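# Set lighting desk channel faders to their taped levels

## Task

Move every channel fader on the lighting desk to the level marked on the tape strip above that fader, and make sure the master fader finishes at the same level it started at.

## Robot and tools

Robot: two UR7e-type arms, left_arm and right_arm, each carrying a parallel two-finger gripper (0 to 80 mm opening) and a wrist camera (cam_left_wrist, cam_right_wrist, both 896x504). The left arm's base is at about (-0.057, +0.462, +0.017) m and the right arm's at (+0.044, -0.383, +0.017) m in the scene frame. The scene frame has its origin at table height midway between the arms, +z up, +x out over the table, and left_arm on +y. Arm names do not match image sides.

Frames: reported hand positions, orientations and velocities are in each arm's own base frame. Offsets you command are along the current Hand target's own axes. The gripper's fingers point along its +z and close along its x. end_effector_position is the point midway between the pads; the fingertips extend 9.3 mm past it. The housing is 201 mm across in the closing direction and a camera block juts about 12 cm toward the gripper's -y, so watch clearances.

The row format is shared by execute_actions and move. A row is one flat list of 18 numbers covering both arms, each in [-1, 1]. The first nine belong to left_arm: dx, dy, dz, rx, ry, rz, then gripper position, force_limit, speed. The next nine are the same for right_arm. dx..rz are an offset, not a pose: they are measured from that arm's Hand target as it stood when the action or move began, not from the previous row. Scale: 1.0 equals 0.6 m for dx/dy/dz and 180 degrees for the rotation vector rx/ry/rz. Sending the same offset twice moves the arm twice. Six zeros re-request the current Hand target. Gripper position is absolute: +1 is fully open, about -0.90 is pads touching, and -1 means close until stopped. force_limit runs from -1 (about 15 N) to +1 (about 35 N). speed runs from -1 (5 mm/s) to +1 (100 mm/s). Always resend an arm's gripper numbers; a 0 there is a real command.

execute_actions(actions, cameras): actions is a list of actions. Each action is up to 15 rows, one per 1/30 s step; a short action repeats its last row to fill the 15 steps. Images come back only for an empty actions list or when cameras names them (["all"] for all).

move(target, speed, blend, stop_force, zero, blocking, cameras): drives each gripper in a straight line toward target. target is one 18-number row, or up to 15 rows, all offsets counted from the same starting Hand targets. speed is in m/s (0.002 to 3.6, default 0.25; rotation up to twice that in rad/s), either one value or one per target. blend is a corner radius in m for multi-row lists; 0 stops at each row. stop_force (3 to 120 N, shared by both arms) ends an arm's path when its wrist sensor feels that much push against its motion. Use it slowly for contact, leave it out when backing away from something, and don't trust it while the gripper rotates. zero (default true) re-zeroes the sensor before the move. blocking=false returns after about 0.5 s while the move continues; it cannot be combined with stop_force. Paths do not avoid obstacles or the other arm. Avoid passing near an arm's own base. A move takes at least 0.5 s and is capped at 10 s.

wait(seconds 0 to 10): lets time pass while holding commands. stop(): brakes a running move. zoom_image(camera, region [x0,y0,x1,y1], at most 504x504 px): enlarges part of the latest image of that camera. zero_wrist_force(arm): tares that arm's sensor. read_manual: licence text only. finished_scene(scene): ends the scene and cannot be undone; the scene must be solved and stay solved. Scene 1 is practice, but damage in it still costs.

Results give, per arm: Hand target (last commanded pose after clipping, which the next offsets count from), end_effector_position (m) and quat_wxyz, velocities (or "within noise"), joint positions and torques, Wrist force/torque along the gripper's axes plus the peak since the last shown reading, gripper width_mm and is_grasped (1 means something stopped the fingers short of the commanded position). A move adds a "move:" line with the ending (done, off_target, moving, held, fault) and limits (paced = command clipped, held = steps withheld). done means within 3 mm and 2 degrees; it does not tell you whether something is touched. Grippers often settle short of the Hand target; send the remainder as an offset. Commanded orientation is clipped to within 32 degrees of the measured one each step.

Avoid: faults. Contact torque at a joint limit (wrist joints about 15 to 16.5 N m) or an outside force of roughly 150 N freezes the arm for 10 s. The arms are stiff, so aiming even slightly past a hard surface can trigger this. Approach faders slowly with a small stop_force; to stop pushing, command a target back behind the gripper. Never let the arms hit each other, knock anything off the table, or slam into fixed items. Motors heat when an arm is held stretched out or pushing; at 85 °C the arm brakes for 30 s or more, preceded (not always) by a MOTOR HOT line at 70 °C. Time spent thinking runs the clock, so be efficient.

Each tool is called after "Call:" as name([rows], argument=value, ...), one row to a line, values as JSON.

## Session

Call:
execute_actions(actions=[])

Scene clock: 0.00 s.
left_arm: end_effector_position=(+0.6515, +0.3916, +0.3486) width_mm=79.9 is_grasped=0 end_effector_quat_wxyz=(+0.406, +0.136, +0.833, +0.351) | right_arm: end_effector_position=(+0.0129, +0.6495, +0.2707) width_mm=79.9 is_grasped=0 end_effector_quat_wxyz=(-0.262, +0.830, +0.103, +0.482)
Joint positions: left_arm=[0.299 -1.164 1.705 -3.233 -1.343 -0.806] | right_arm=[5.227 -1.874 -1.91 -0.689 0.423 3.254]
Joint velocities: within noise
Joint torques (N m): no reading
Wrist force (N): no reading
Wrist torque (N m): no reading
Wrist force, peak (N): no reading
Hand target: left_arm +0.6515, +0.3916, +0.3486; +0.406, +0.136, +0.833, +0.351 | right_arm +0.0129, +0.6495, +0.2707; -0.262, +0.830, +0.103, +0.482
Tool commands: left_gripper/position=+0.998 left_gripper/force_limit=+1.0 left_gripper/speed=+1.0 right_gripper/position=+0.996 right_gripper/force_limit=+1.0 right_gripper/speed=+1.0

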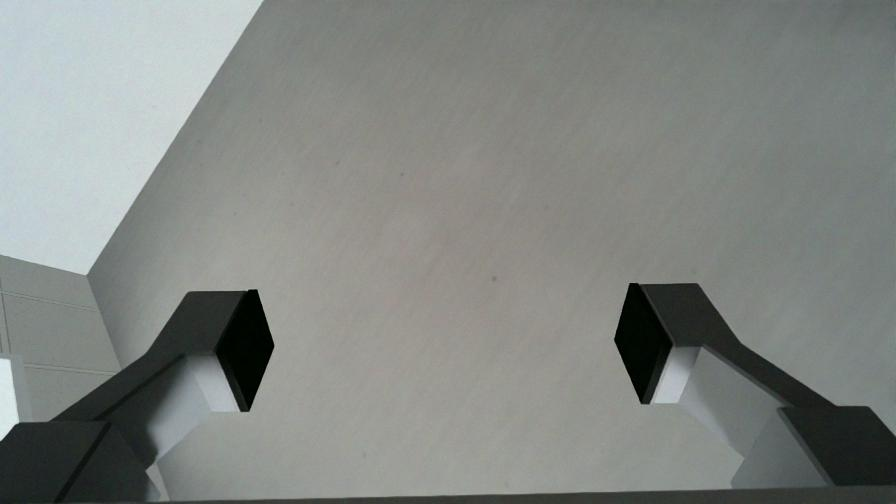

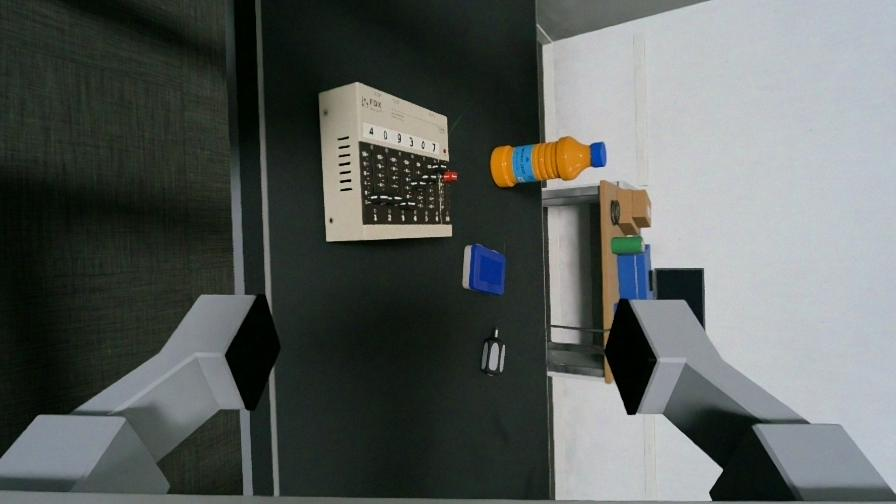

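Call:
zoom_image(camera="cam_right_wrist", region=[300, 60, 480, 260])

Call:
zoom_image(camera="cam_right_wrist", region=[350, 110, 470, 240])

Scaled by 2.520 from the camera's 896x504 image, which has a finer 1280x720 frame.

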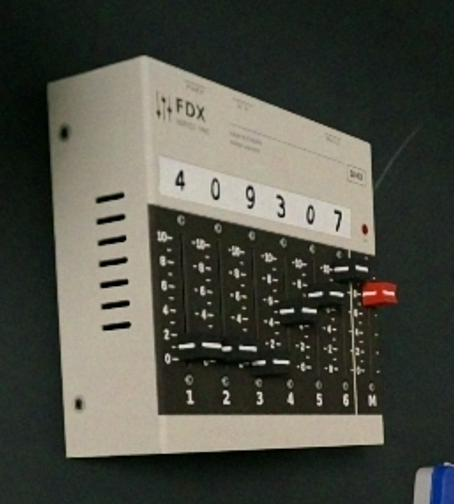

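Scaled by 3.877 from the camera's 896x504 image, which has a finer 1280x720 frame.

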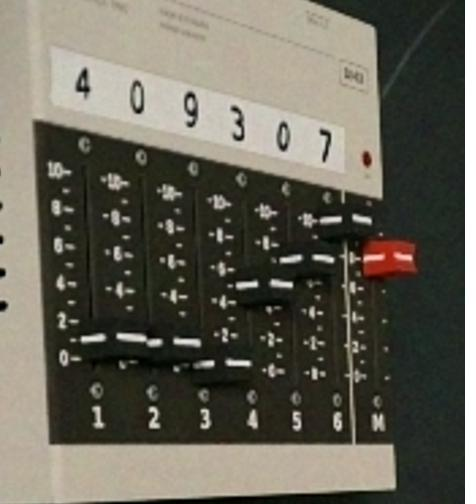

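Call:
move(target=[-0.0248, -0.7427, -0.5402, 0.5547, 0.1440, 0.3540, 0.998, 1.0, 1.0, 0, 0, 0, 0, 0, 0, 0.996, 1.0, 1.0], speed=0.25, cameras=["all"])

Scene clock: 202.20 s.
left_arm: end_effector_position=(+0.4373, -0.0892, +0.1852) width_mm=79.9 is_grasped=0 end_effector_quat_wxyz=(-0.214, +0.674, +0.674, -0.214) | right_arm: end_effector_position=(+0.0129, +0.6495, +0.2707) width_mm=79.9 is_grasped=0 end_effector_quat_wxyz=(-0.262, +0.830, +0.103, +0.482)
Joint positions: left_arm=[-0.394 -1.308 1.718 -1.403 -1.794 -0.327] | right_arm=[5.227 -1.874 -1.91 -0.689 0.423 3.254]
Joint torques (N m): left_arm=[-2.19 -29.02 -12.15 0.33 0.82 -0.2] | right_arm=[-1.76 37.79 20.09 2.92 -1.85 0.31]
Wrist force (N): left_arm=[0.6 4.3 -0.2] | right_arm=[-0.3 -0.2 -0.2]
Wrist torque (N m): left_arm=[0.49 -0.27 0.75] | right_arm=[-0.03 0.02 0.00]
Wrist force, peak (N): left_arm=[1.2 4.6 -0.2] | right_arm=[-0.7 -0.6 -0.2]
Hand target: left_arm +0.4372, -0.0892, +0.1852; -0.214, +0.674, +0.674, -0.214 | right_arm +0.0129, +0.6495, +0.2707; -0.262, +0.830, +0.103, +0.482
Off the commanded pose: left_arm 0.000 m, 0 deg | right_arm 0.000 m, 0 deg.
move: done

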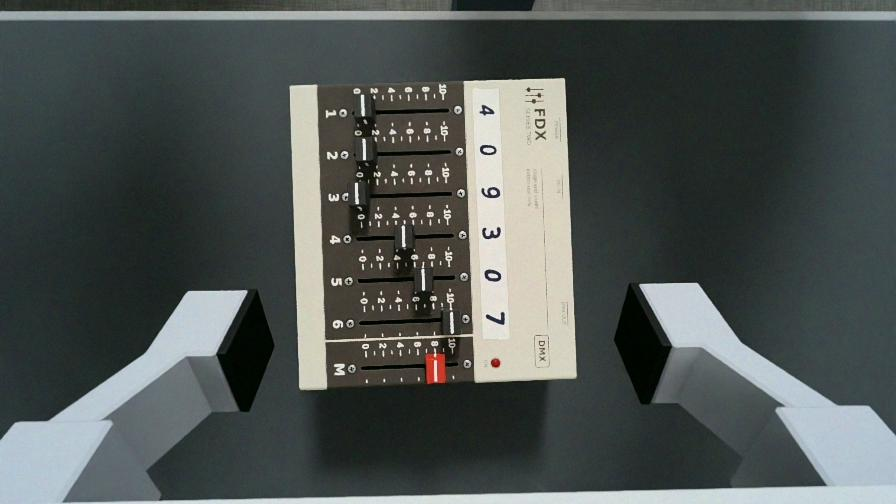

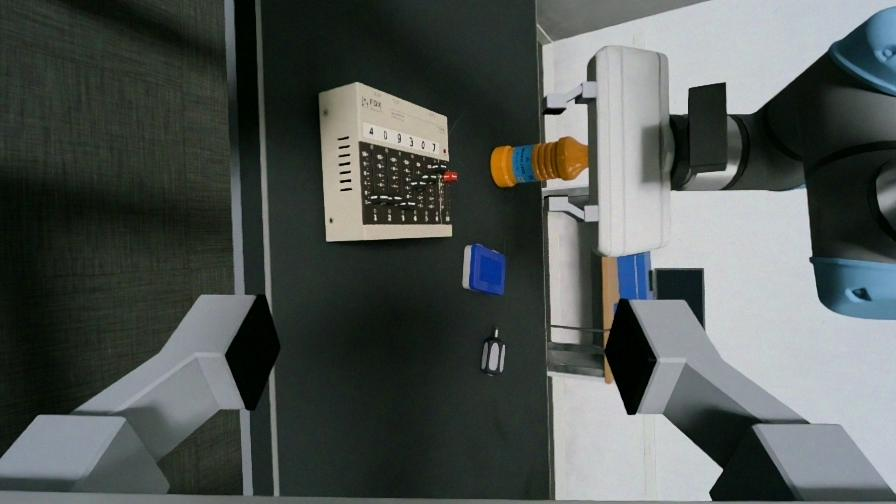

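Call:
zoom_image(camera="cam_left_wrist", region=[285, 70, 585, 239])

Call:
zoom_image(camera="cam_left_wrist", region=[285, 225, 585, 394])

Scaled by 1.680 from the camera's 896x504 image, which has a finer 1280x720 frame.

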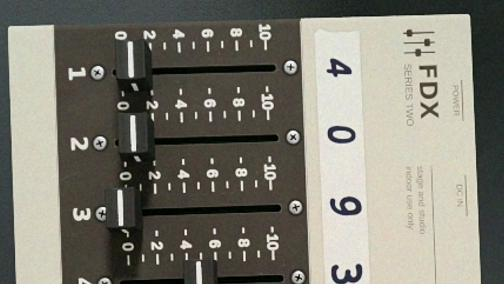

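Scaled by 1.680 from the camera's 896x504 image, which has a finer 1280x720 frame.

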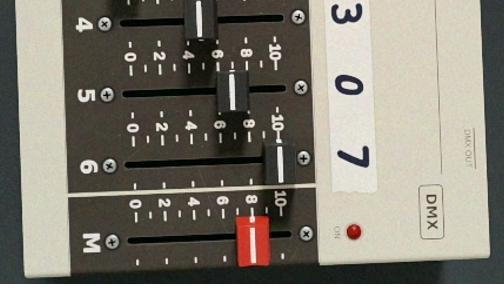

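Call:
zoom_image(camera="cam_left_wrist", region=[330, 75, 480, 160])

Call:
zoom_image(camera="cam_left_wrist", region=[330, 155, 480, 240])

Call:
zoom_image(camera="cam_left_wrist", region=[330, 235, 480, 320])

Call:
zoom_image(camera="cam_left_wrist", region=[330, 310, 480, 395])

Scaled by 3.360 from the camera's 896x504 image, which has a finer 1280x720 frame.

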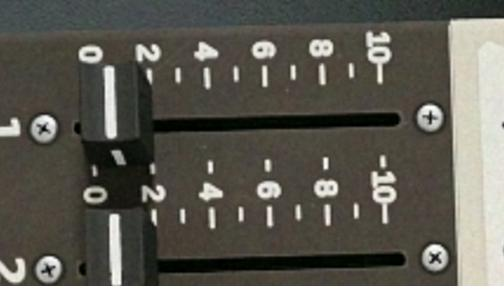

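Scaled by 3.360 from the camera's 896x504 image, which has a finer 1280x720 frame.

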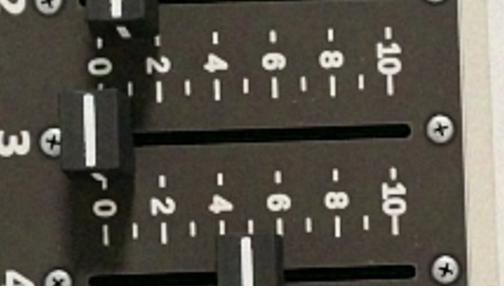

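Scaled by 3.360 from the camera's 896x504 image, which has a finer 1280x720 frame.

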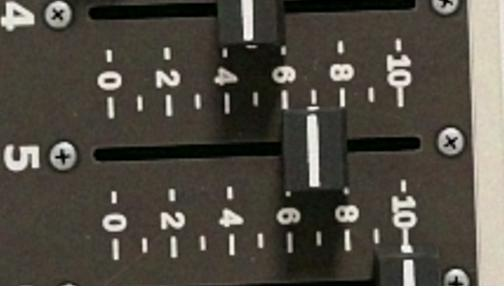

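Scaled by 3.360 from the camera's 896x504 image, which has a finer 1280x720 frame.

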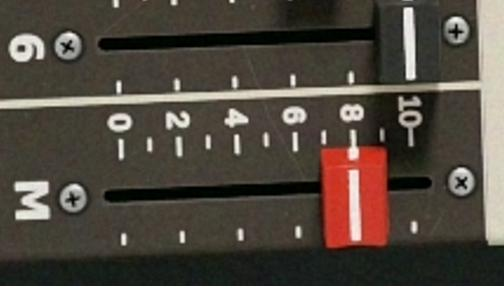

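Call:
move(target=[-0.0520, 0.0512, 0.1506, -0.1956, -0.0035, -0.0110, 0.95, -1.0, 1.0, 0, 0, 0, 0, 0, 0, 0.996, 1.0, 1.0], speed=0.15, cameras=["cam_left_wrist"])

Scene clock: 286.97 s.
left_arm: end_effector_position=(+0.4102, -0.1206, +0.0937) width_mm=77.9 is_grasped=0 end_effector_quat_wxyz=(+0.000, +0.694, +0.720, +0.000) | right_arm: end_effector_position=(+0.0129, +0.6495, +0.2707) width_mm=79.9 is_grasped=0 end_effector_quat_wxyz=(-0.262, +0.830, +0.103, +0.482)
Joint positions: left_arm=[-0.602 -1.505 2.286 -2.352 -1.572 -0.638] | right_arm=[5.227 -1.874 -1.91 -0.689 0.423 3.254]
Joint torques (N m): left_arm=[5.74 -12.5 -13.68 -4.16 0.15 -0.33] | right_arm=[-0.99 37.28 20.67 2.67 -1.85 -0.06]
Wrist force (N): left_arm=[0.4 3.5 0.3] | right_arm=[-0.3 0.1 -0.2]
Wrist torque (N m): left_arm=[0.49 -0.29 0.54] | right_arm=[0.00 0.02 0.00]
Wrist force, peak (N): left_arm=[1.0 4.6 -0.5] | right_arm=[-0.9 -0.2 0.1]
Hand target: left_arm +0.4102, -0.1205, +0.0937; +0.000, +0.694, +0.720, +0.000 | right_arm +0.0129, +0.6495, +0.2707; -0.262, +0.830, +0.103, +0.482
Off the commanded pose: left_arm 0.000 m, 0 deg | right_arm 0.000 m, 0 deg.
move: done
Images, in order (width x height): cam_left_wrist 896x504.

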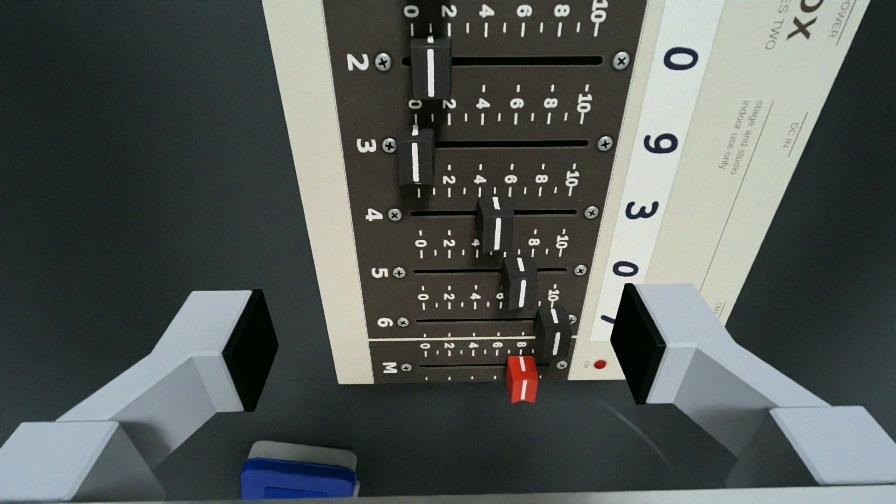

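Call:
zoom_image(camera="cam_left_wrist", region=[370, 170, 620, 310])

Call:
zoom_image(camera="cam_left_wrist", region=[340, 0, 640, 168])

Call:
zoom_image(camera="cam_left_wrist", region=[370, 280, 620, 420])

Scaled by 2.016 from the camera's 896x504 image, which has a finer 1280x720 frame.

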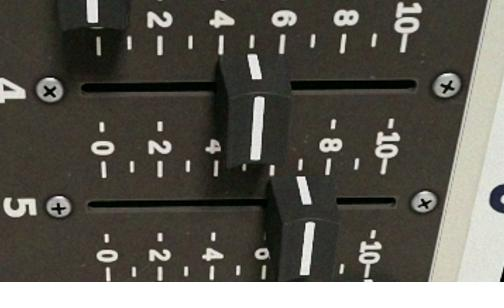

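Scaled by 1.680 from the camera's 896x504 image, which has a finer 1280x720 frame.

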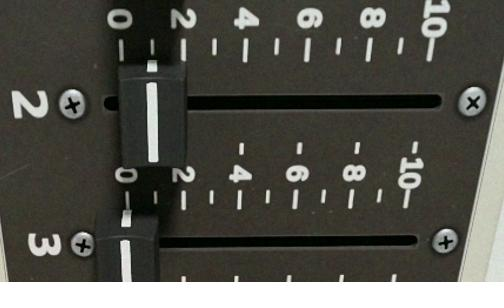

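Scaled by 2.016 from the camera's 896x504 image, which has a finer 1280x720 frame.

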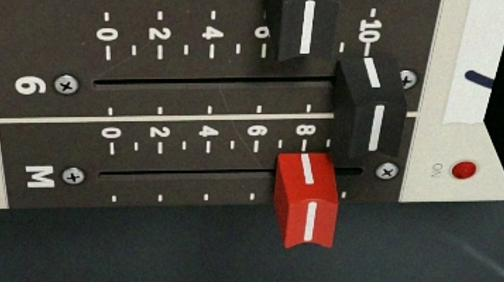

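Call:
move(target=[0.0093, 0.0025, 0.0667, 0, 0, 0, 0.95, -1.0, 1.0, 0, 0, 0, 0, 0, 0, 0.996, 1.0, 1.0], speed=0.08, cameras=["cam_left_wrist"])

Scene clock: 362.77 s.
left_arm: end_effector_position=(+0.4114, -0.1148, +0.0536) width_mm=77.9 is_grasped=0 end_effector_quat_wxyz=(+0.000, +0.694, +0.720, +0.000) | right_arm: end_effector_position=(+0.0129, +0.6495, +0.2707) width_mm=79.9 is_grasped=0 end_effector_quat_wxyz=(-0.262, +0.830, +0.103, +0.482)
Joint positions: left_arm=[-0.589 -1.41 2.328 -2.489 -1.572 -0.625] | right_arm=[5.227 -1.874 -1.91 -0.689 0.423 3.254]
Joint torques (N m): left_arm=[-10.53 -17.49 -26.46 -3.36 0.86 -1.73] | right_arm=[-2.12 37.86 21.21 2.89 -1.65 -0.24]
Wrist force (N): left_arm=[0.4 3.6 0.3] | right_arm=[-0.5 -0.1 0.2]
Wrist torque (N m): left_arm=[0.51 -0.30 0.53] | right_arm=[-0.01 0.05 0.00]
Wrist force, peak (N): left_arm=[0.5 3.8 0.5] | right_arm=[-0.8 -0.1 -0.4]
Hand target: left_arm +0.4115, -0.1149, +0.0536; +0.000, +0.694, +0.720, +0.000 | right_arm +0.0129, +0.6495, +0.2707; -0.262, +0.830, +0.103, +0.482
Off the commanded pose: left_arm 0.000 m, 0 deg | right_arm 0.000 m, 0 deg.
move: done
Images, in order (width x height): cam_left_wrist 896x504.

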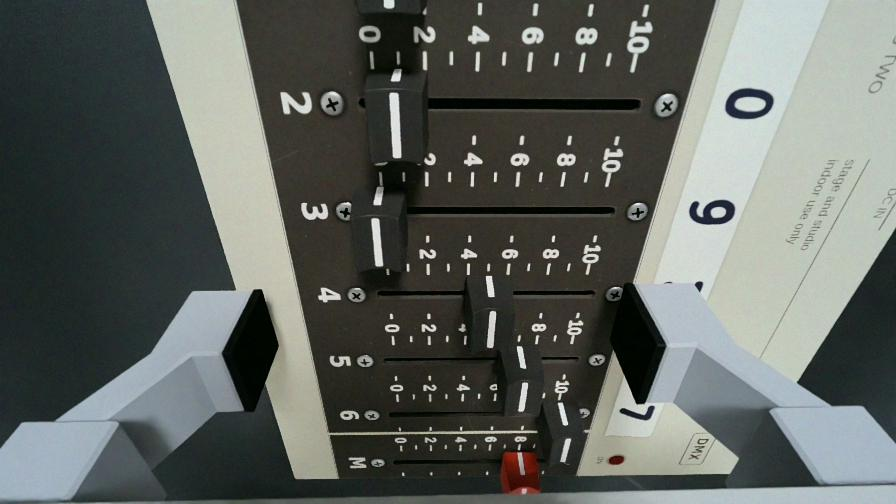

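Call:
zoom_image(camera="cam_left_wrist", region=[340, 220, 640, 388])

Call:
zoom_image(camera="cam_left_wrist", region=[200, 270, 680, 420])

Scaled by 1.680 from the camera's 896x504 image, which has a finer 1280x720 frame.

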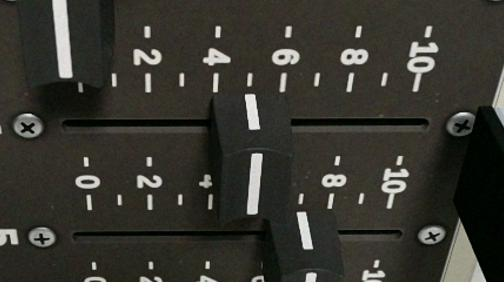

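Scaled by 1.050 from the camera's 896x504 image, which has a finer 1280x720 frame.

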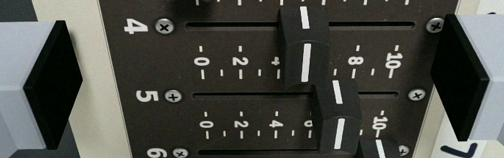

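Call:
move(target=[0.0008, 0, 0, 0, 0, 0, -1.0, -1.0, 0.0, 0, 0, 0, 0, 0, 0, 0.996, 1.0, 1.0], speed=0.05, cameras=["cam_left_wrist"])

Scene clock: 406.63 s.
left_arm: end_effector_position=(+0.4114, -0.1144, +0.0536) width_mm=9.2 is_grasped=1 end_effector_quat_wxyz=(+0.000, +0.694, +0.720, +0.000) | right_arm: end_effector_position=(+0.0129, +0.6495, +0.2707) width_mm=79.9 is_grasped=0 end_effector_quat_wxyz=(-0.262, +0.830, +0.103, +0.482)
Joint positions: left_arm=[-0.588 -1.41 2.328 -2.489 -1.572 -0.624] | right_arm=[5.227 -1.874 -1.91 -0.689 0.423 3.254]
Joint torques (N m): left_arm=[8.1 -30.14 -9.09 -4.31 -1.59 0.22] | right_arm=[-1.42 37.7 20.15 2.79 -1.76 -0.2]
Wrist force (N): left_arm=[2.3 2.4 0.7] | right_arm=[-0.6 -0.1 -0.2]
Wrist torque (N m): left_arm=[0.48 -0.31 0.55] | right_arm=[-0.01 0.07 0.00]
Wrist force, peak (N): left_arm=[0.5 3.7 0.5] | right_arm=[-0.9 -0.2 -0.1]
Hand target: left_arm +0.4114, -0.1144, +0.0536; +0.000, +0.694, +0.720, +0.000 | right_arm +0.0129, +0.6495, +0.2707; -0.262, +0.830, +0.103, +0.482
Off the commanded pose: left_arm 0.000 m, 0 deg | right_arm 0.000 m, 0 deg.
move: done
Images, in order (width x height): cam_left_wrist 896x504.

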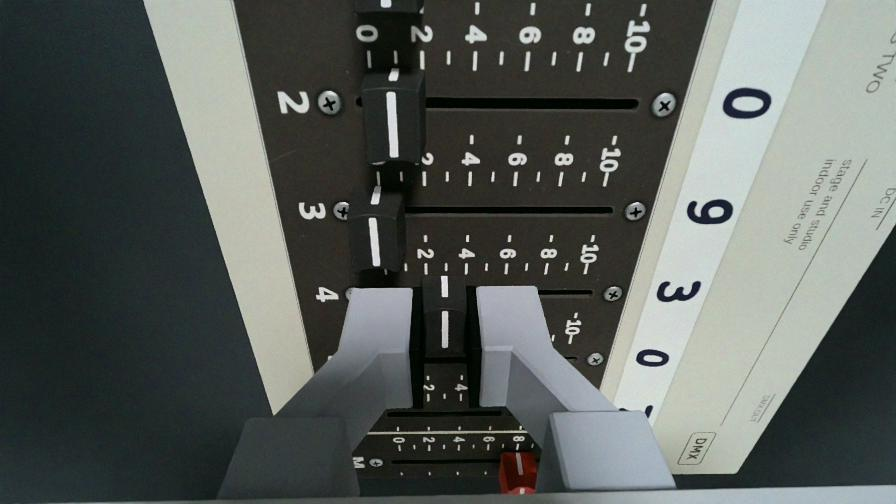

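Call:
zoom_image(camera="cam_left_wrist", region=[400, 220, 620, 343])

Call:
zoom_image(camera="cam_left_wrist", region=[400, 240, 500, 400])

Scaled by 2.291 from the camera's 896x504 image, which has a finer 1280x720 frame.

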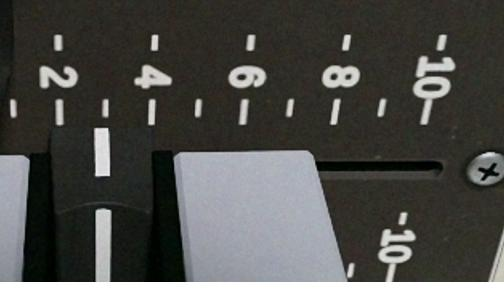

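Scaled by 3.150 from the camera's 896x504 image, which has a finer 1280x720 frame.

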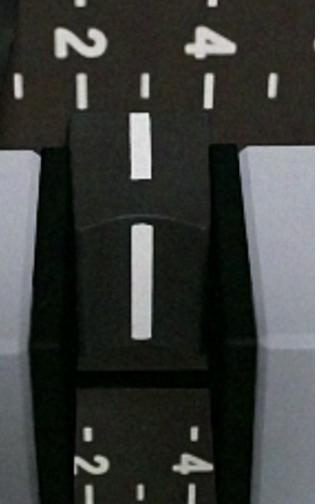

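Call:
move(target=[0, 0, 0, 0, 0, 0, 0.0, -1.0, 1.0, 0, 0, 0, 0, 0, 0, 0.996, 1.0, 1.0], speed=0.05, cameras=["cam_left_wrist"])

Call:
zoom_image(camera="cam_left_wrist", region=[400, 240, 500, 400])

Scene clock: 419.23 s.
left_arm: end_effector_position=(+0.4114, -0.1144, +0.0536) width_mm=38.0 is_grasped=0 end_effector_quat_wxyz=(+0.000, +0.694, +0.720, +0.000) | right_arm: end_effector_position=(+0.0129, +0.6495, +0.2707) width_mm=79.9 is_grasped=0 end_effector_quat_wxyz=(-0.262, +0.830, +0.103, +0.482)
Joint positions: left_arm=[-0.588 -1.41 2.328 -2.489 -1.572 -0.624] | right_arm=[5.227 -1.874 -1.91 -0.689 0.423 3.254]
Joint torques (N m): left_arm=[0.69 -30.26 -24.31 -4.43 -1.38 -1.72] | right_arm=[-0.94 36.92 21.41 2.91 -1.97 -0.25]
Wrist force (N): left_arm=[0.5 3.6 0.2] | right_arm=[-0.4 -0.1 0.0]
Wrist torque (N m): left_arm=[0.51 -0.31 0.53] | right_arm=[-0.01 0.05 0.00]
Wrist force, peak (N): left_arm=[0.6 3.8 0.4] | right_arm=[-0.8 -0.2 -0.2]
Hand target: left_arm +0.4114, -0.1144, +0.0536; +0.000, +0.694, +0.720, +0.000 | right_arm +0.0129, +0.6495, +0.2707; -0.262, +0.830, +0.103, +0.482
Off the commanded pose: left_arm 0.000 m, 0 deg | right_arm 0.000 m, 0 deg.
move: done
Images, in order (width x height): cam_left_wrist 896x504.

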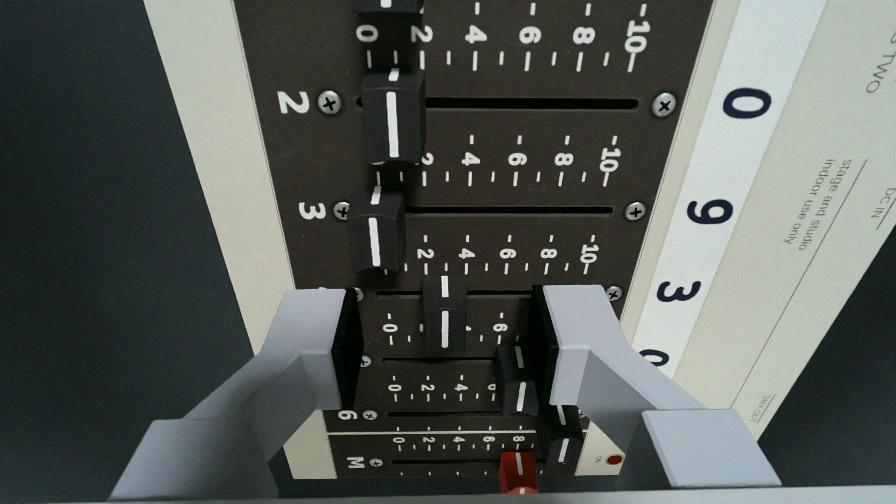

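Scaled by 3.150 from the camera's 896x504 image, which has a finer 1280x720 frame.

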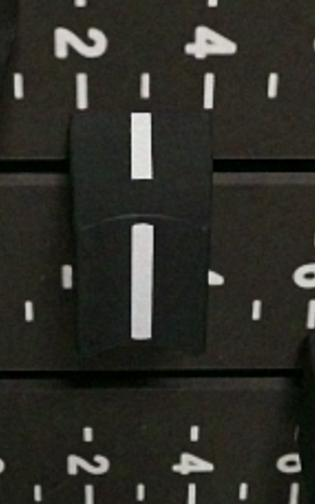

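Call:
move(target=[0.03333, 0, 0, 0, 0, 0, 0.998, -1.0, 1.0, 0, 0, 0, 0, 0, 0, 0.996, 1.0, 1.0], speed=0.1, cameras=["cam_left_wrist"])

Call:
zoom_image(camera="cam_left_wrist", region=[270, 240, 570, 400])

Scene clock: 463.43 s.
left_arm: end_effector_position=(+0.4107, -0.0943, +0.0536) width_mm=79.9 is_grasped=0 end_effector_quat_wxyz=(+0.000, +0.694, +0.720, +0.000) end_effector_velocity=(+0.000, -0.002, +0.000) end_effector_angular_velocity=(+0.001, +0.001, +0.001) | right_arm: end_effector_position=(+0.0129, +0.6495, +0.2707) width_mm=79.9 is_grasped=0 end_effector_quat_wxyz=(-0.262, +0.830, +0.103, +0.482)
Joint positions: left_arm=[-0.547 -1.422 2.344 -2.492 -1.572 -0.583] | right_arm=[5.227 -1.874 -1.91 -0.689 0.423 3.254]
Joint velocities: left_arm=[-0.004 0.001 -0.001 0.001 0 -0.005] | right_arm=[within noise]
Joint torques (N m): left_arm=[-11.96 -13.61 -25.79 -3.52 0.35 -1.65] | right_arm=[-1.34 38.08 20.82 2.99 -1.77 -0.42]
Wrist force (N): left_arm=[0.6 3.6 0.5] | right_arm=[-0.6 0.0 0.0]
Wrist torque (N m): left_arm=[0.52 -0.32 0.43] | right_arm=[0.00 0.06 0.01]
Wrist force, peak (N): left_arm=[1.3 3.6 0.3] | right_arm=[-0.9 0.0 0.1]
Hand target: left_arm +0.4107, -0.0944, +0.0536; +0.000, +0.694, +0.720, +0.000 | right_arm +0.0129, +0.6495, +0.2707; -0.262, +0.830, +0.103, +0.482
Off the commanded pose: left_arm 0.000 m, 0 deg | right_arm 0.000 m, 0 deg.
move: done
Images, in order (width x height): cam_left_wrist 896x504.

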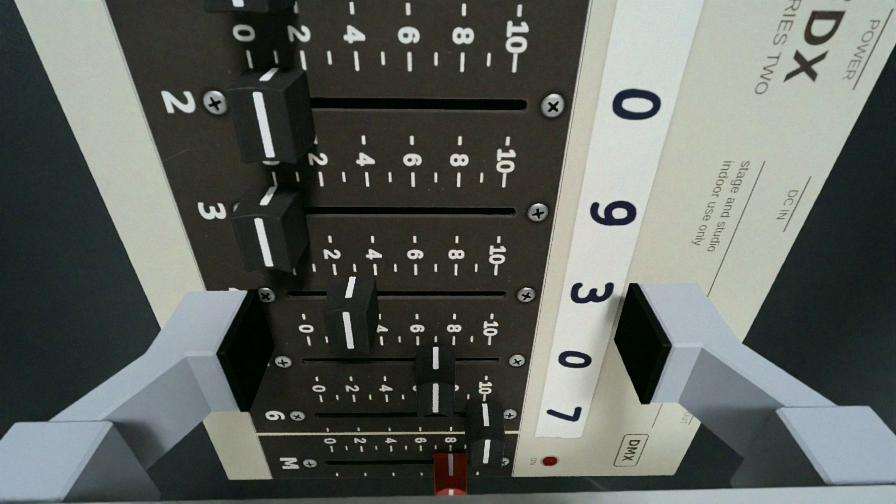

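Scaled by 1.680 from the camera's 896x504 image, which has a finer 1280x720 frame.

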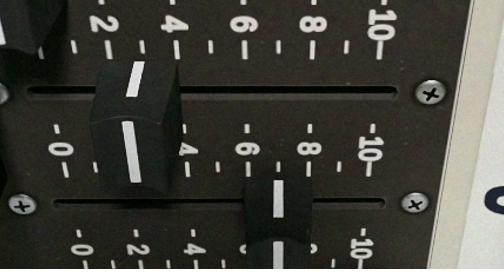

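Call:
move(target=[-0.0072, -0.0050, 0, 0, 0, 0, 0.998, -1.0, 1.0, 0, 0, 0, 0, 0, 0, 0.996, 1.0, 1.0], speed=0.05)

Call:
move(target=[0, 0, 0.0150, 0, 0, 0, 0.998, -1.0, 1.0, 0, 0, 0, 0, 0, 0, 0.996, 1.0, 1.0], speed=0.004, stop_force=4, cameras=["cam_left_wrist"])

Scene clock: 496.23 s.
left_arm: end_effector_position=(+0.4078, -0.0989, +0.0536) width_mm=79.9 is_grasped=0 end_effector_quat_wxyz=(+0.000, +0.694, +0.720, +0.000) | right_arm: end_effector_position=(+0.0129, +0.6495, +0.2707) width_mm=79.9 is_grasped=0 end_effector_quat_wxyz=(-0.262, +0.830, +0.103, +0.482)
Joint positions: left_arm=[-0.561 -1.426 2.348 -2.493 -1.572 -0.597] | right_arm=[5.227 -1.874 -1.91 -0.689 0.423 3.254]
Joint torques (N m): left_arm=[9.08 -23.57 -11.24 -4.3 1.94 1.5] | right_arm=[-0.96 38.18 20.88 3.09 -1.73 -0.28]
Wrist force (N): left_arm=[0.6 3.6 0.7] | right_arm=[-0.6 -0.2 -0.1]
Wrist torque (N m): left_arm=[0.51 -0.31 0.43] | right_arm=[-0.02 0.06 0.01]
Wrist force, peak (N): left_arm=[0.7 3.7 0.5] | right_arm=[-0.8 -0.2 0.1]
Hand target: left_arm +0.4079, -0.0989, +0.0536; +0.000, +0.694, +0.720, +0.000 | right_arm +0.0129, +0.6495, +0.2707; -0.262, +0.830, +0.103, +0.482
Off the commanded pose: left_arm 0.000 m, 0 deg | right_arm 0.000 m, 0 deg.
move: done

Scene clock: 498.63 s.
left_arm: end_effector_position=(+0.4079, -0.0988, +0.0488) width_mm=79.9 is_grasped=0 end_effector_quat_wxyz=(+0.000, +0.694, +0.720, +0.000) | right_arm: end_effector_position=(+0.0129, +0.6495, +0.2707) width_mm=79.9 is_grasped=0 end_effector_quat_wxyz=(-0.262, +0.830, +0.103, +0.482)
Joint positions: left_arm=[-0.561 -1.413 2.352 -2.51 -1.572 -0.596] | right_arm=[5.227 -1.874 -1.91 -0.689 0.423 3.254]
Joint torques (N m): left_arm=[6.49 -29.04 -22.95 0.17 1.86 1.1] | right_arm=[-2.71 37.69 19.96 2.99 -1.81 -0.32]
Wrist force (N): left_arm=[0.5 4.5 -2.7] | right_arm=[-0.7 -0.2 0.2]
Wrist torque (N m): left_arm=[0.49 -0.50 0.38] | right_arm=[-0.03 0.07 0.00]
Wrist force, peak (N): left_arm=[3.2 -1.3 -15.0] | right_arm=[-0.8 -0.2 0.2]
Hand target: left_arm +0.4079, -0.0989, +0.0488; +0.000, +0.694, +0.720, +0.000 (not the last commanded pose) | right_arm +0.0129, +0.6495, +0.2707; -0.262, +0.830, +0.103, +0.482
Off the commanded pose: left_arm 0.004 m, 0 deg | right_arm 0.000 m, 0 deg.
move: contact (left_arm)
Images, in order (width x height): cam_left_wrist 896x504.

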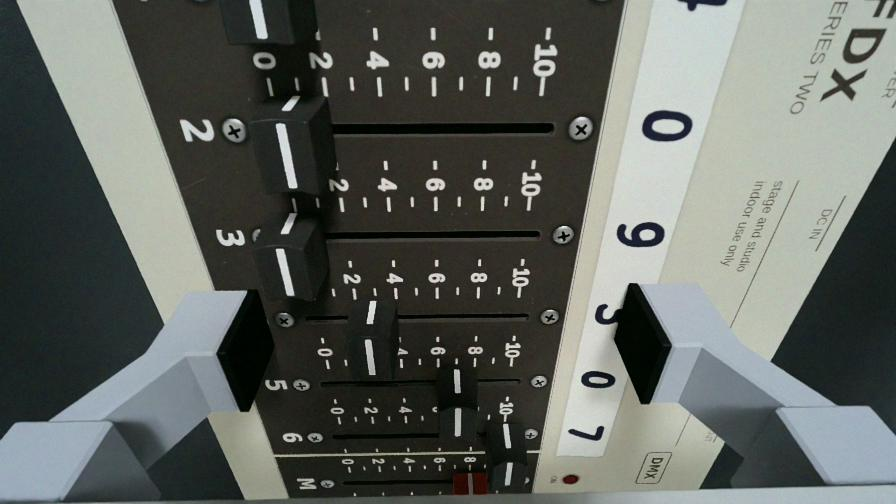

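Call:
move([
  [0, 0, -0.0067, 0, 0, 0, 0.998, -1.0, 1.0, 0, 0, 0, 0, 0, 0, 0.996, 1.0, 1.0],
  [-0.0178, 0.0367, -0.0067, 0, 0, 0, 0.998, -1.0, 1.0, 0, 0, 0, 0, 0, 0, 0.996, 1.0, 1.0],
], speed=0.1, cameras=["cam_left_wrist"])

Call:
zoom_image(camera="cam_left_wrist", region=[300, 200, 600, 400])

Scene clock: 518.20 s.
left_arm: end_effector_position=(+0.4302, -0.1086, +0.0528) width_mm=79.9 is_grasped=0 end_effector_quat_wxyz=(+0.000, +0.694, +0.720, +0.000) | right_arm: end_effector_position=(+0.0129, +0.6495, +0.2707) width_mm=79.9 is_grasped=0 end_effector_quat_wxyz=(-0.262, +0.830, +0.103, +0.482)
Joint positions: left_arm=[-0.552 -1.374 2.285 -2.481 -1.572 -0.588] | right_arm=[5.227 -1.874 -1.91 -0.689 0.423 3.254]
Joint torques (N m): left_arm=[-10.24 -19.56 -19.55 -4.49 -0.46 -1.87] | right_arm=[-2.37 36.18 20.99 2.9 -1.78 -0.71]
Wrist force (N): left_arm=[0.7 3.5 0.3] | right_arm=[-0.3 -0.2 0.1]
Wrist torque (N m): left_arm=[0.51 -0.34 0.42] | right_arm=[-0.02 0.03 0.00]
Wrist force, peak (N): left_arm=[0.4 4.8 -2.9] | right_arm=[-1.0 -0.2 0.0]
Hand target: left_arm +0.4303, -0.1087, +0.0528; +0.000, +0.694, +0.720, +0.000 | right_arm +0.0129, +0.6495, +0.2707; -0.262, +0.830, +0.103, +0.482
Off the commanded pose: left_arm 0.000 m, 0 deg | right_arm 0.000 m, 0 deg.
move: done
Images, in order (width x height): cam_left_wrist 896x504.

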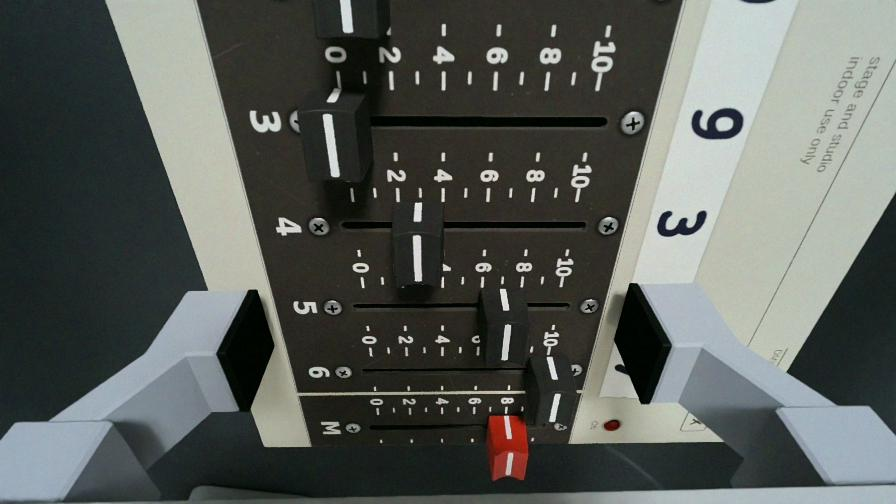

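Scaled by 1.680 from the camera's 896x504 image, which has a finer 1280x720 frame.

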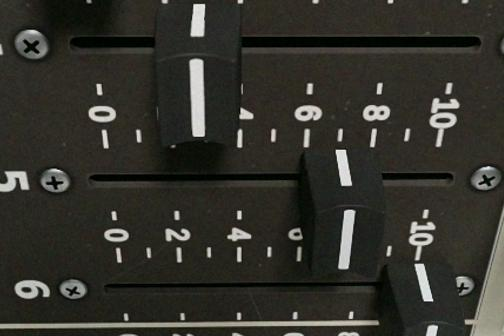

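Call:
move(target=[0, 0, 0, 0, 0, 0, -1.0, -1.0, 0.5, 0, 0, 0, 0, 0, 0, 0.996, 1.0, 1.0], speed=0.1, cameras=["cam_left_wrist"])

Call:
zoom_image(camera="cam_left_wrist", region=[400, 240, 500, 400])

Scene clock: 539.60 s.
left_arm: end_effector_position=(+0.4303, -0.1087, +0.0528) width_mm=9.5 is_grasped=0 end_effector_quat_wxyz=(+0.000, +0.694, +0.720, +0.000) | right_arm: end_effector_position=(+0.0129, +0.6495, +0.2707) width_mm=79.9 is_grasped=0 end_effector_quat_wxyz=(-0.262, +0.830, +0.103, +0.482)
Joint positions: left_arm=[-0.552 -1.374 2.284 -2.481 -1.572 -0.588] | right_arm=[5.227 -1.874 -1.91 -0.689 0.423 3.254]
Joint torques (N m): left_arm=[-12 -16.87 -26.23 -4.54 -1.57 -1.69] | right_arm=[-2.24 36.88 21.52 3.02 -1.77 -0.66]
Wrist force (N): left_arm=[2.1 2.4 0.4] | right_arm=[-0.4 -0.2 0.2]
Wrist torque (N m): left_arm=[0.49 -0.33 0.43] | right_arm=[-0.02 0.05 0.00]
Wrist force, peak (N): left_arm=[0.6 3.7 0.3] | right_arm=[-0.8 -0.4 0.2]
Hand target: left_arm +0.4303, -0.1087, +0.0528; +0.000, +0.694, +0.720, +0.000 | right_arm +0.0129, +0.6495, +0.2707; -0.262, +0.830, +0.103, +0.482
Off the commanded pose: left_arm 0.000 m, 0 deg | right_arm 0.000 m, 0 deg.
move: done
Images, in order (width x height): cam_left_wrist 896x504.

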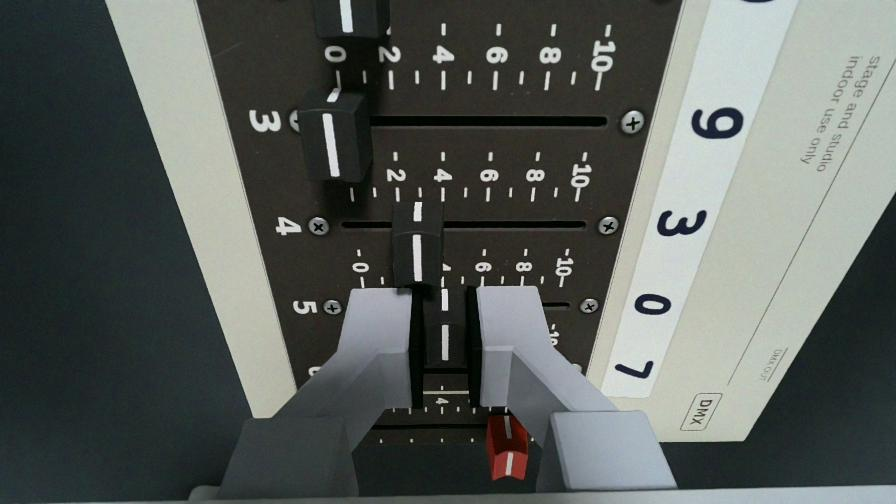

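Scaled by 3.150 from the camera's 896x504 image, which has a finer 1280x720 frame.

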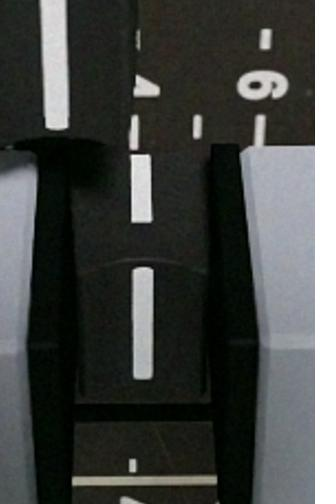

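Call:
move(target=[-0.0304, 0, 0, 0, 0, 0, -1.0, -1.0, 0.5, 0, 0, 0, 0, 0, 0, 0.996, 1.0, 1.0], speed=0.1, cameras=["cam_left_wrist"])

Call:
zoom_image(camera="cam_left_wrist", region=[400, 240, 500, 400])

Scene clock: 564.80 s.
left_arm: end_effector_position=(+0.4310, -0.1272, +0.0528) width_mm=9.5 is_grasped=1 end_effector_quat_wxyz=(+0.000, +0.694, +0.720, +0.000) end_effector_velocity=(+0.000, +0.002, +0.000) end_effector_angular_velocity=(+0.000, +0.001, -0.003) | right_arm: end_effector_position=(+0.0129, +0.6495, +0.2707) width_mm=79.9 is_grasped=0 end_effector_quat_wxyz=(-0.262, +0.830, +0.103, +0.482)
Joint positions: left_arm=[-0.588 -1.363 2.269 -2.477 -1.572 -0.623] | right_arm=[5.227 -1.874 -1.91 -0.689 0.423 3.254]
Joint velocities: left_arm=[0.004 -0.001 0.001 0 -0.001 0.008] | right_arm=[within noise]
Joint torques (N m): left_arm=[10.03 -31.76 -10.22 -2.18 -0.96 1.46] | right_arm=[-1.77 37.79 20.39 3.09 -2.09 -0.63]
Wrist force (N): left_arm=[2.0 -1.0 -1.7] | right_arm=[-0.6 -0.4 0.2]
Wrist torque (N m): left_arm=[0.46 -0.31 0.51] | right_arm=[-0.05 0.07 0.00]
Wrist force, peak (N): left_arm=[4.9 -2.1 -1.7] | right_arm=[-0.9 -0.2 0.0]
Hand target: left_arm +0.4309, -0.1270, +0.0528; +0.000, +0.694, +0.720, +0.000 | right_arm +0.0129, +0.6495, +0.2707; -0.262, +0.830, +0.103, +0.482
Off the commanded pose: left_arm 0.000 m, 0 deg | right_arm 0.000 m, 0 deg.
move: done
Images, in order (width x height): cam_left_wrist 896x504.

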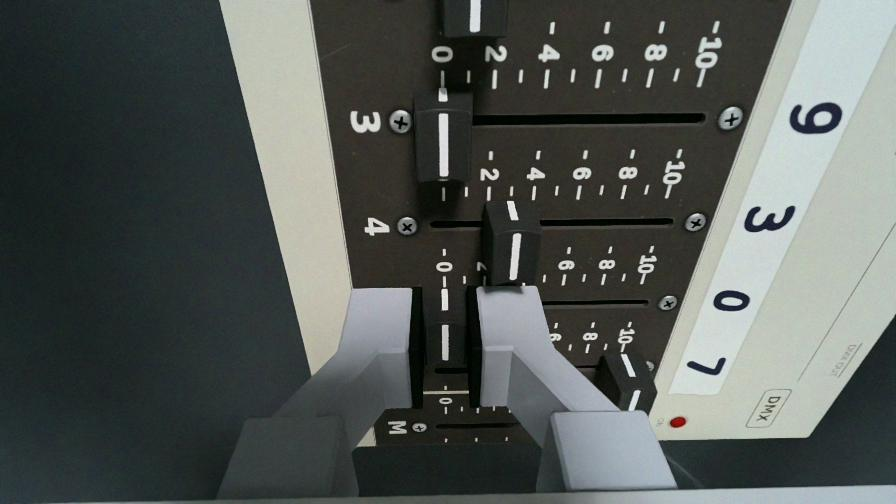

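Scaled by 3.150 from the camera's 896x504 image, which has a finer 1280x720 frame.

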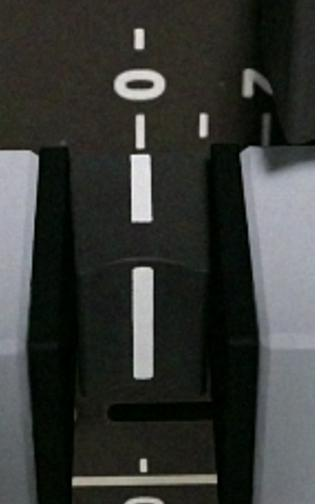

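Call:
move([
  [0, 0, 0, 0, 0, 0, 0.998, -1.0, 0.5, 0, 0, 0, 0, 0, 0, 0.996, 1.0, 1.0],
  [0.0298, 0, 0, 0, -0.006, 0.0022, 0.998, -1.0, 0.5, 0, 0, 0, 0, 0, 0, 0.996, 1.0, 1.0],
  [0.0522, 0.0367, 0, 0, -0.006, 0.0022, -1.0, -1.0, 0.5, 0, 0, 0, 0, 0, 0, 0.996, 1.0, 1.0],
], speed=0.15, blend=[0, 0.005, 0], cameras=["cam_left_wrist"])

Call:
zoom_image(camera="cam_left_wrist", region=[400, 240, 500, 400])

Scene clock: 581.00 s.
left_arm: end_effector_position=(+0.4518, -0.0949, +0.0528) width_mm=9.5 is_grasped=0 end_effector_quat_wxyz=(+0.007, +0.697, +0.717, -0.007) | right_arm: end_effector_position=(+0.0129, +0.6495, +0.2707) width_mm=79.9 is_grasped=0 end_effector_quat_wxyz=(-0.262, +0.830, +0.103, +0.482)
Joint positions: left_arm=[-0.492 -1.338 2.239 -2.481 -1.588 -0.52] | right_arm=[5.227 -1.874 -1.91 -0.689 0.423 3.254]
Joint torques (N m): left_arm=[8.89 -21.32 -24.42 -4.46 -1.83 1.42] | right_arm=[-0.78 37.27 20.67 2.98 -1.87 -0.77]
Wrist force (N): left_arm=[1.6 2.9 0.7] | right_arm=[-0.8 -0.2 0.3]
Wrist torque (N m): left_arm=[0.51 -0.27 0.43] | right_arm=[-0.02 0.09 0.00]
Wrist force, peak (N): left_arm=[1.2 4.6 0.4] | right_arm=[-0.7 -0.6 0.2]
Hand target: left_arm +0.4518, -0.0949, +0.0528; +0.007, +0.697, +0.717, -0.007 | right_arm +0.0129, +0.6495, +0.2707; -0.262, +0.830, +0.103, +0.482
Off the commanded pose: left_arm 0.000 m, 0 deg | right_arm 0.000 m, 0 deg.
move: done
Images, in order (width x height): cam_left_wrist 896x504.

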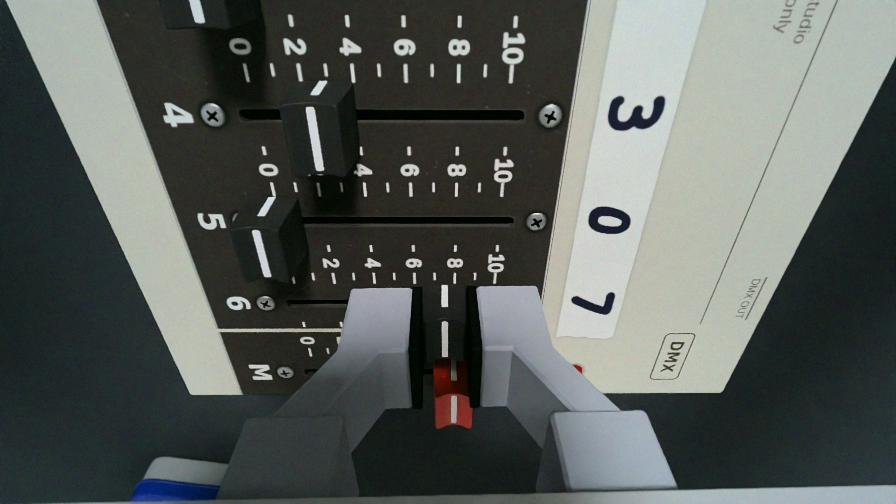

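Scaled by 3.150 from the camera's 896x504 image, which has a finer 1280x720 frame.

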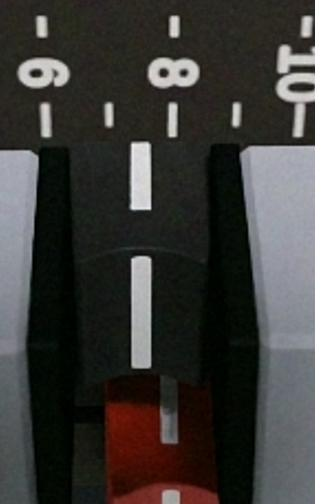

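Call:
move(target=[0, 0, 0, 0, 0, 0, 0.0, -1.0, 0.5, 0, 0, 0, 0, 0, 0, 0.996, 1.0, 1.0], speed=0.15, cameras=["cam_left_wrist"])

Call:
move(target=[0, 0, 0, 0, 0.006, -0.0022, 0.0, -1.0, 0.5, 0, 0, 0, 0, 0, 0, 0.996, 1.0, 1.0], speed=0.15, cameras=["cam_left_wrist"])

Call:
zoom_image(camera="cam_left_wrist", region=[400, 240, 500, 400])

Scene clock: 615.33 s.
left_arm: end_effector_position=(+0.4518, -0.0949, +0.0528) width_mm=38.0 is_grasped=0 end_effector_quat_wxyz=(+0.007, +0.697, +0.717, -0.007) | right_arm: end_effector_position=(+0.0129, +0.6495, +0.2707) width_mm=79.9 is_grasped=0 end_effector_quat_wxyz=(-0.262, +0.830, +0.103, +0.482)
Joint positions: left_arm=[-0.492 -1.338 2.239 -2.481 -1.588 -0.52] | right_arm=[5.227 -1.874 -1.91 -0.689 0.423 3.254]
Joint torques (N m): left_arm=[9.13 -20.84 -24.72 -3.99 -1.72 1.37] | right_arm=[-1.33 38 20.89 2.98 -1.55 -1.16]
Wrist force (N): left_arm=[0.7 3.2 0.3] | right_arm=[-0.5 -0.1 0.0]
Wrist torque (N m): left_arm=[0.48 -0.32 0.42] | right_arm=[-0.01 0.05 0.00]
Wrist force, peak (N): left_arm=[0.6 3.6 0.4] | right_arm=[-0.7 -0.5 0.1]
Hand target: left_arm +0.4518, -0.0949, +0.0528; +0.007, +0.697, +0.717, -0.007 | right_arm +0.0129, +0.6495, +0.2707; -0.262, +0.830, +0.103, +0.482
Off the commanded pose: left_arm 0.000 m, 0 deg | right_arm 0.000 m, 0 deg.
move: done
Images, in order (width x height): cam_left_wrist 896x504.

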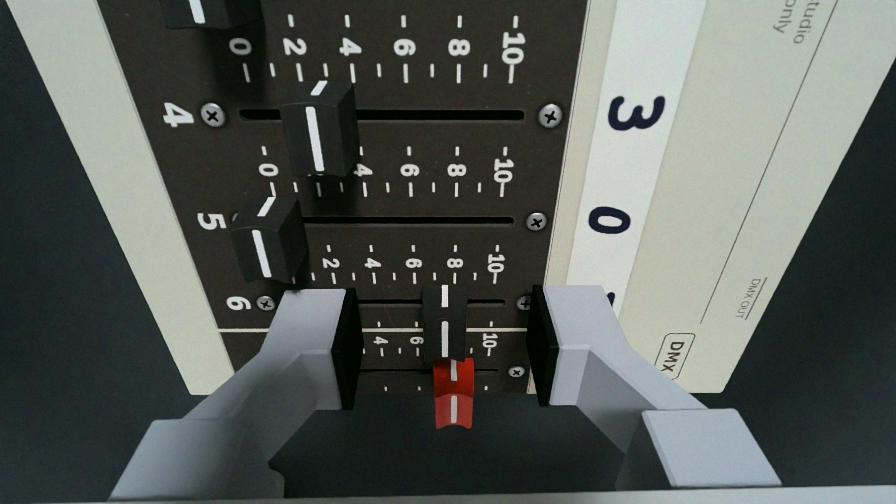

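Scene clock: 616.03 s.
left_arm: end_effector_position=(+0.4518, -0.0949, +0.0528) width_mm=38.0 is_grasped=0 end_effector_quat_wxyz=(+0.000, +0.694, +0.720, +0.000) | right_arm: end_effector_position=(+0.0129, +0.6495, +0.2707) width_mm=79.9 is_grasped=0 end_effector_quat_wxyz=(-0.262, +0.830, +0.103, +0.482)
Joint positions: left_arm=[-0.5 -1.339 2.236 -2.468 -1.571 -0.535] | right_arm=[5.227 -1.874 -1.91 -0.689 0.423 3.254]
Joint torques (N m): left_arm=[-1.73 -33.92 -22.42 -3.46 -1.56 1.37] | right_arm=[-2.04 38.51 20.87 3.06 -2.01 -0.74]
Wrist force (N): left_arm=[0.6 3.3 0.4] | right_arm=[-0.5 -0.3 0.0]
Wrist torque (N m): left_arm=[0.48 -0.32 0.42] | right_arm=[-0.03 0.06 0.00]
Wrist force, peak (N): left_arm=[0.5 3.8 0.2] | right_arm=[-0.7 0.0 0.1]
Hand target: left_arm +0.4518, -0.0949, +0.0528; +0.000, +0.694, +0.720, +0.000 | right_arm +0.0129, +0.6495, +0.2707; -0.262, +0.830, +0.103, +0.482
Off the commanded pose: left_arm 0.000 m, 0 deg | right_arm 0.000 m, 0 deg.
move: done
Images, in order (width x height): cam_left_wrist 896x504.

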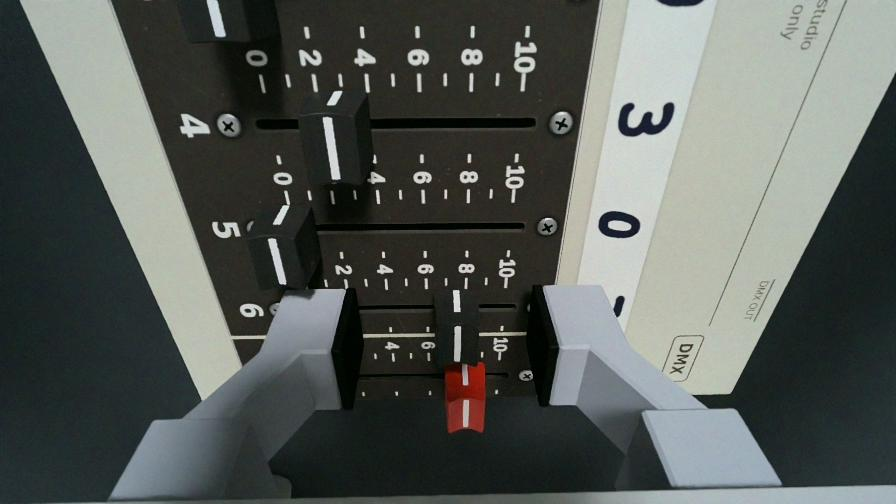

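Scaled by 3.150 from the camera's 896x504 image, which has a finer 1280x720 frame.

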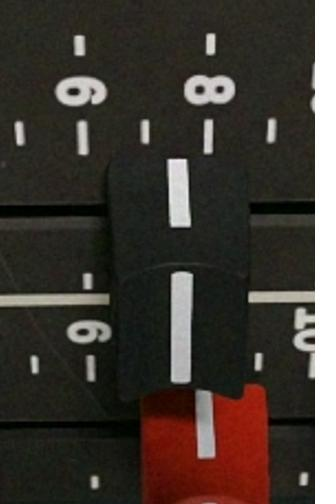

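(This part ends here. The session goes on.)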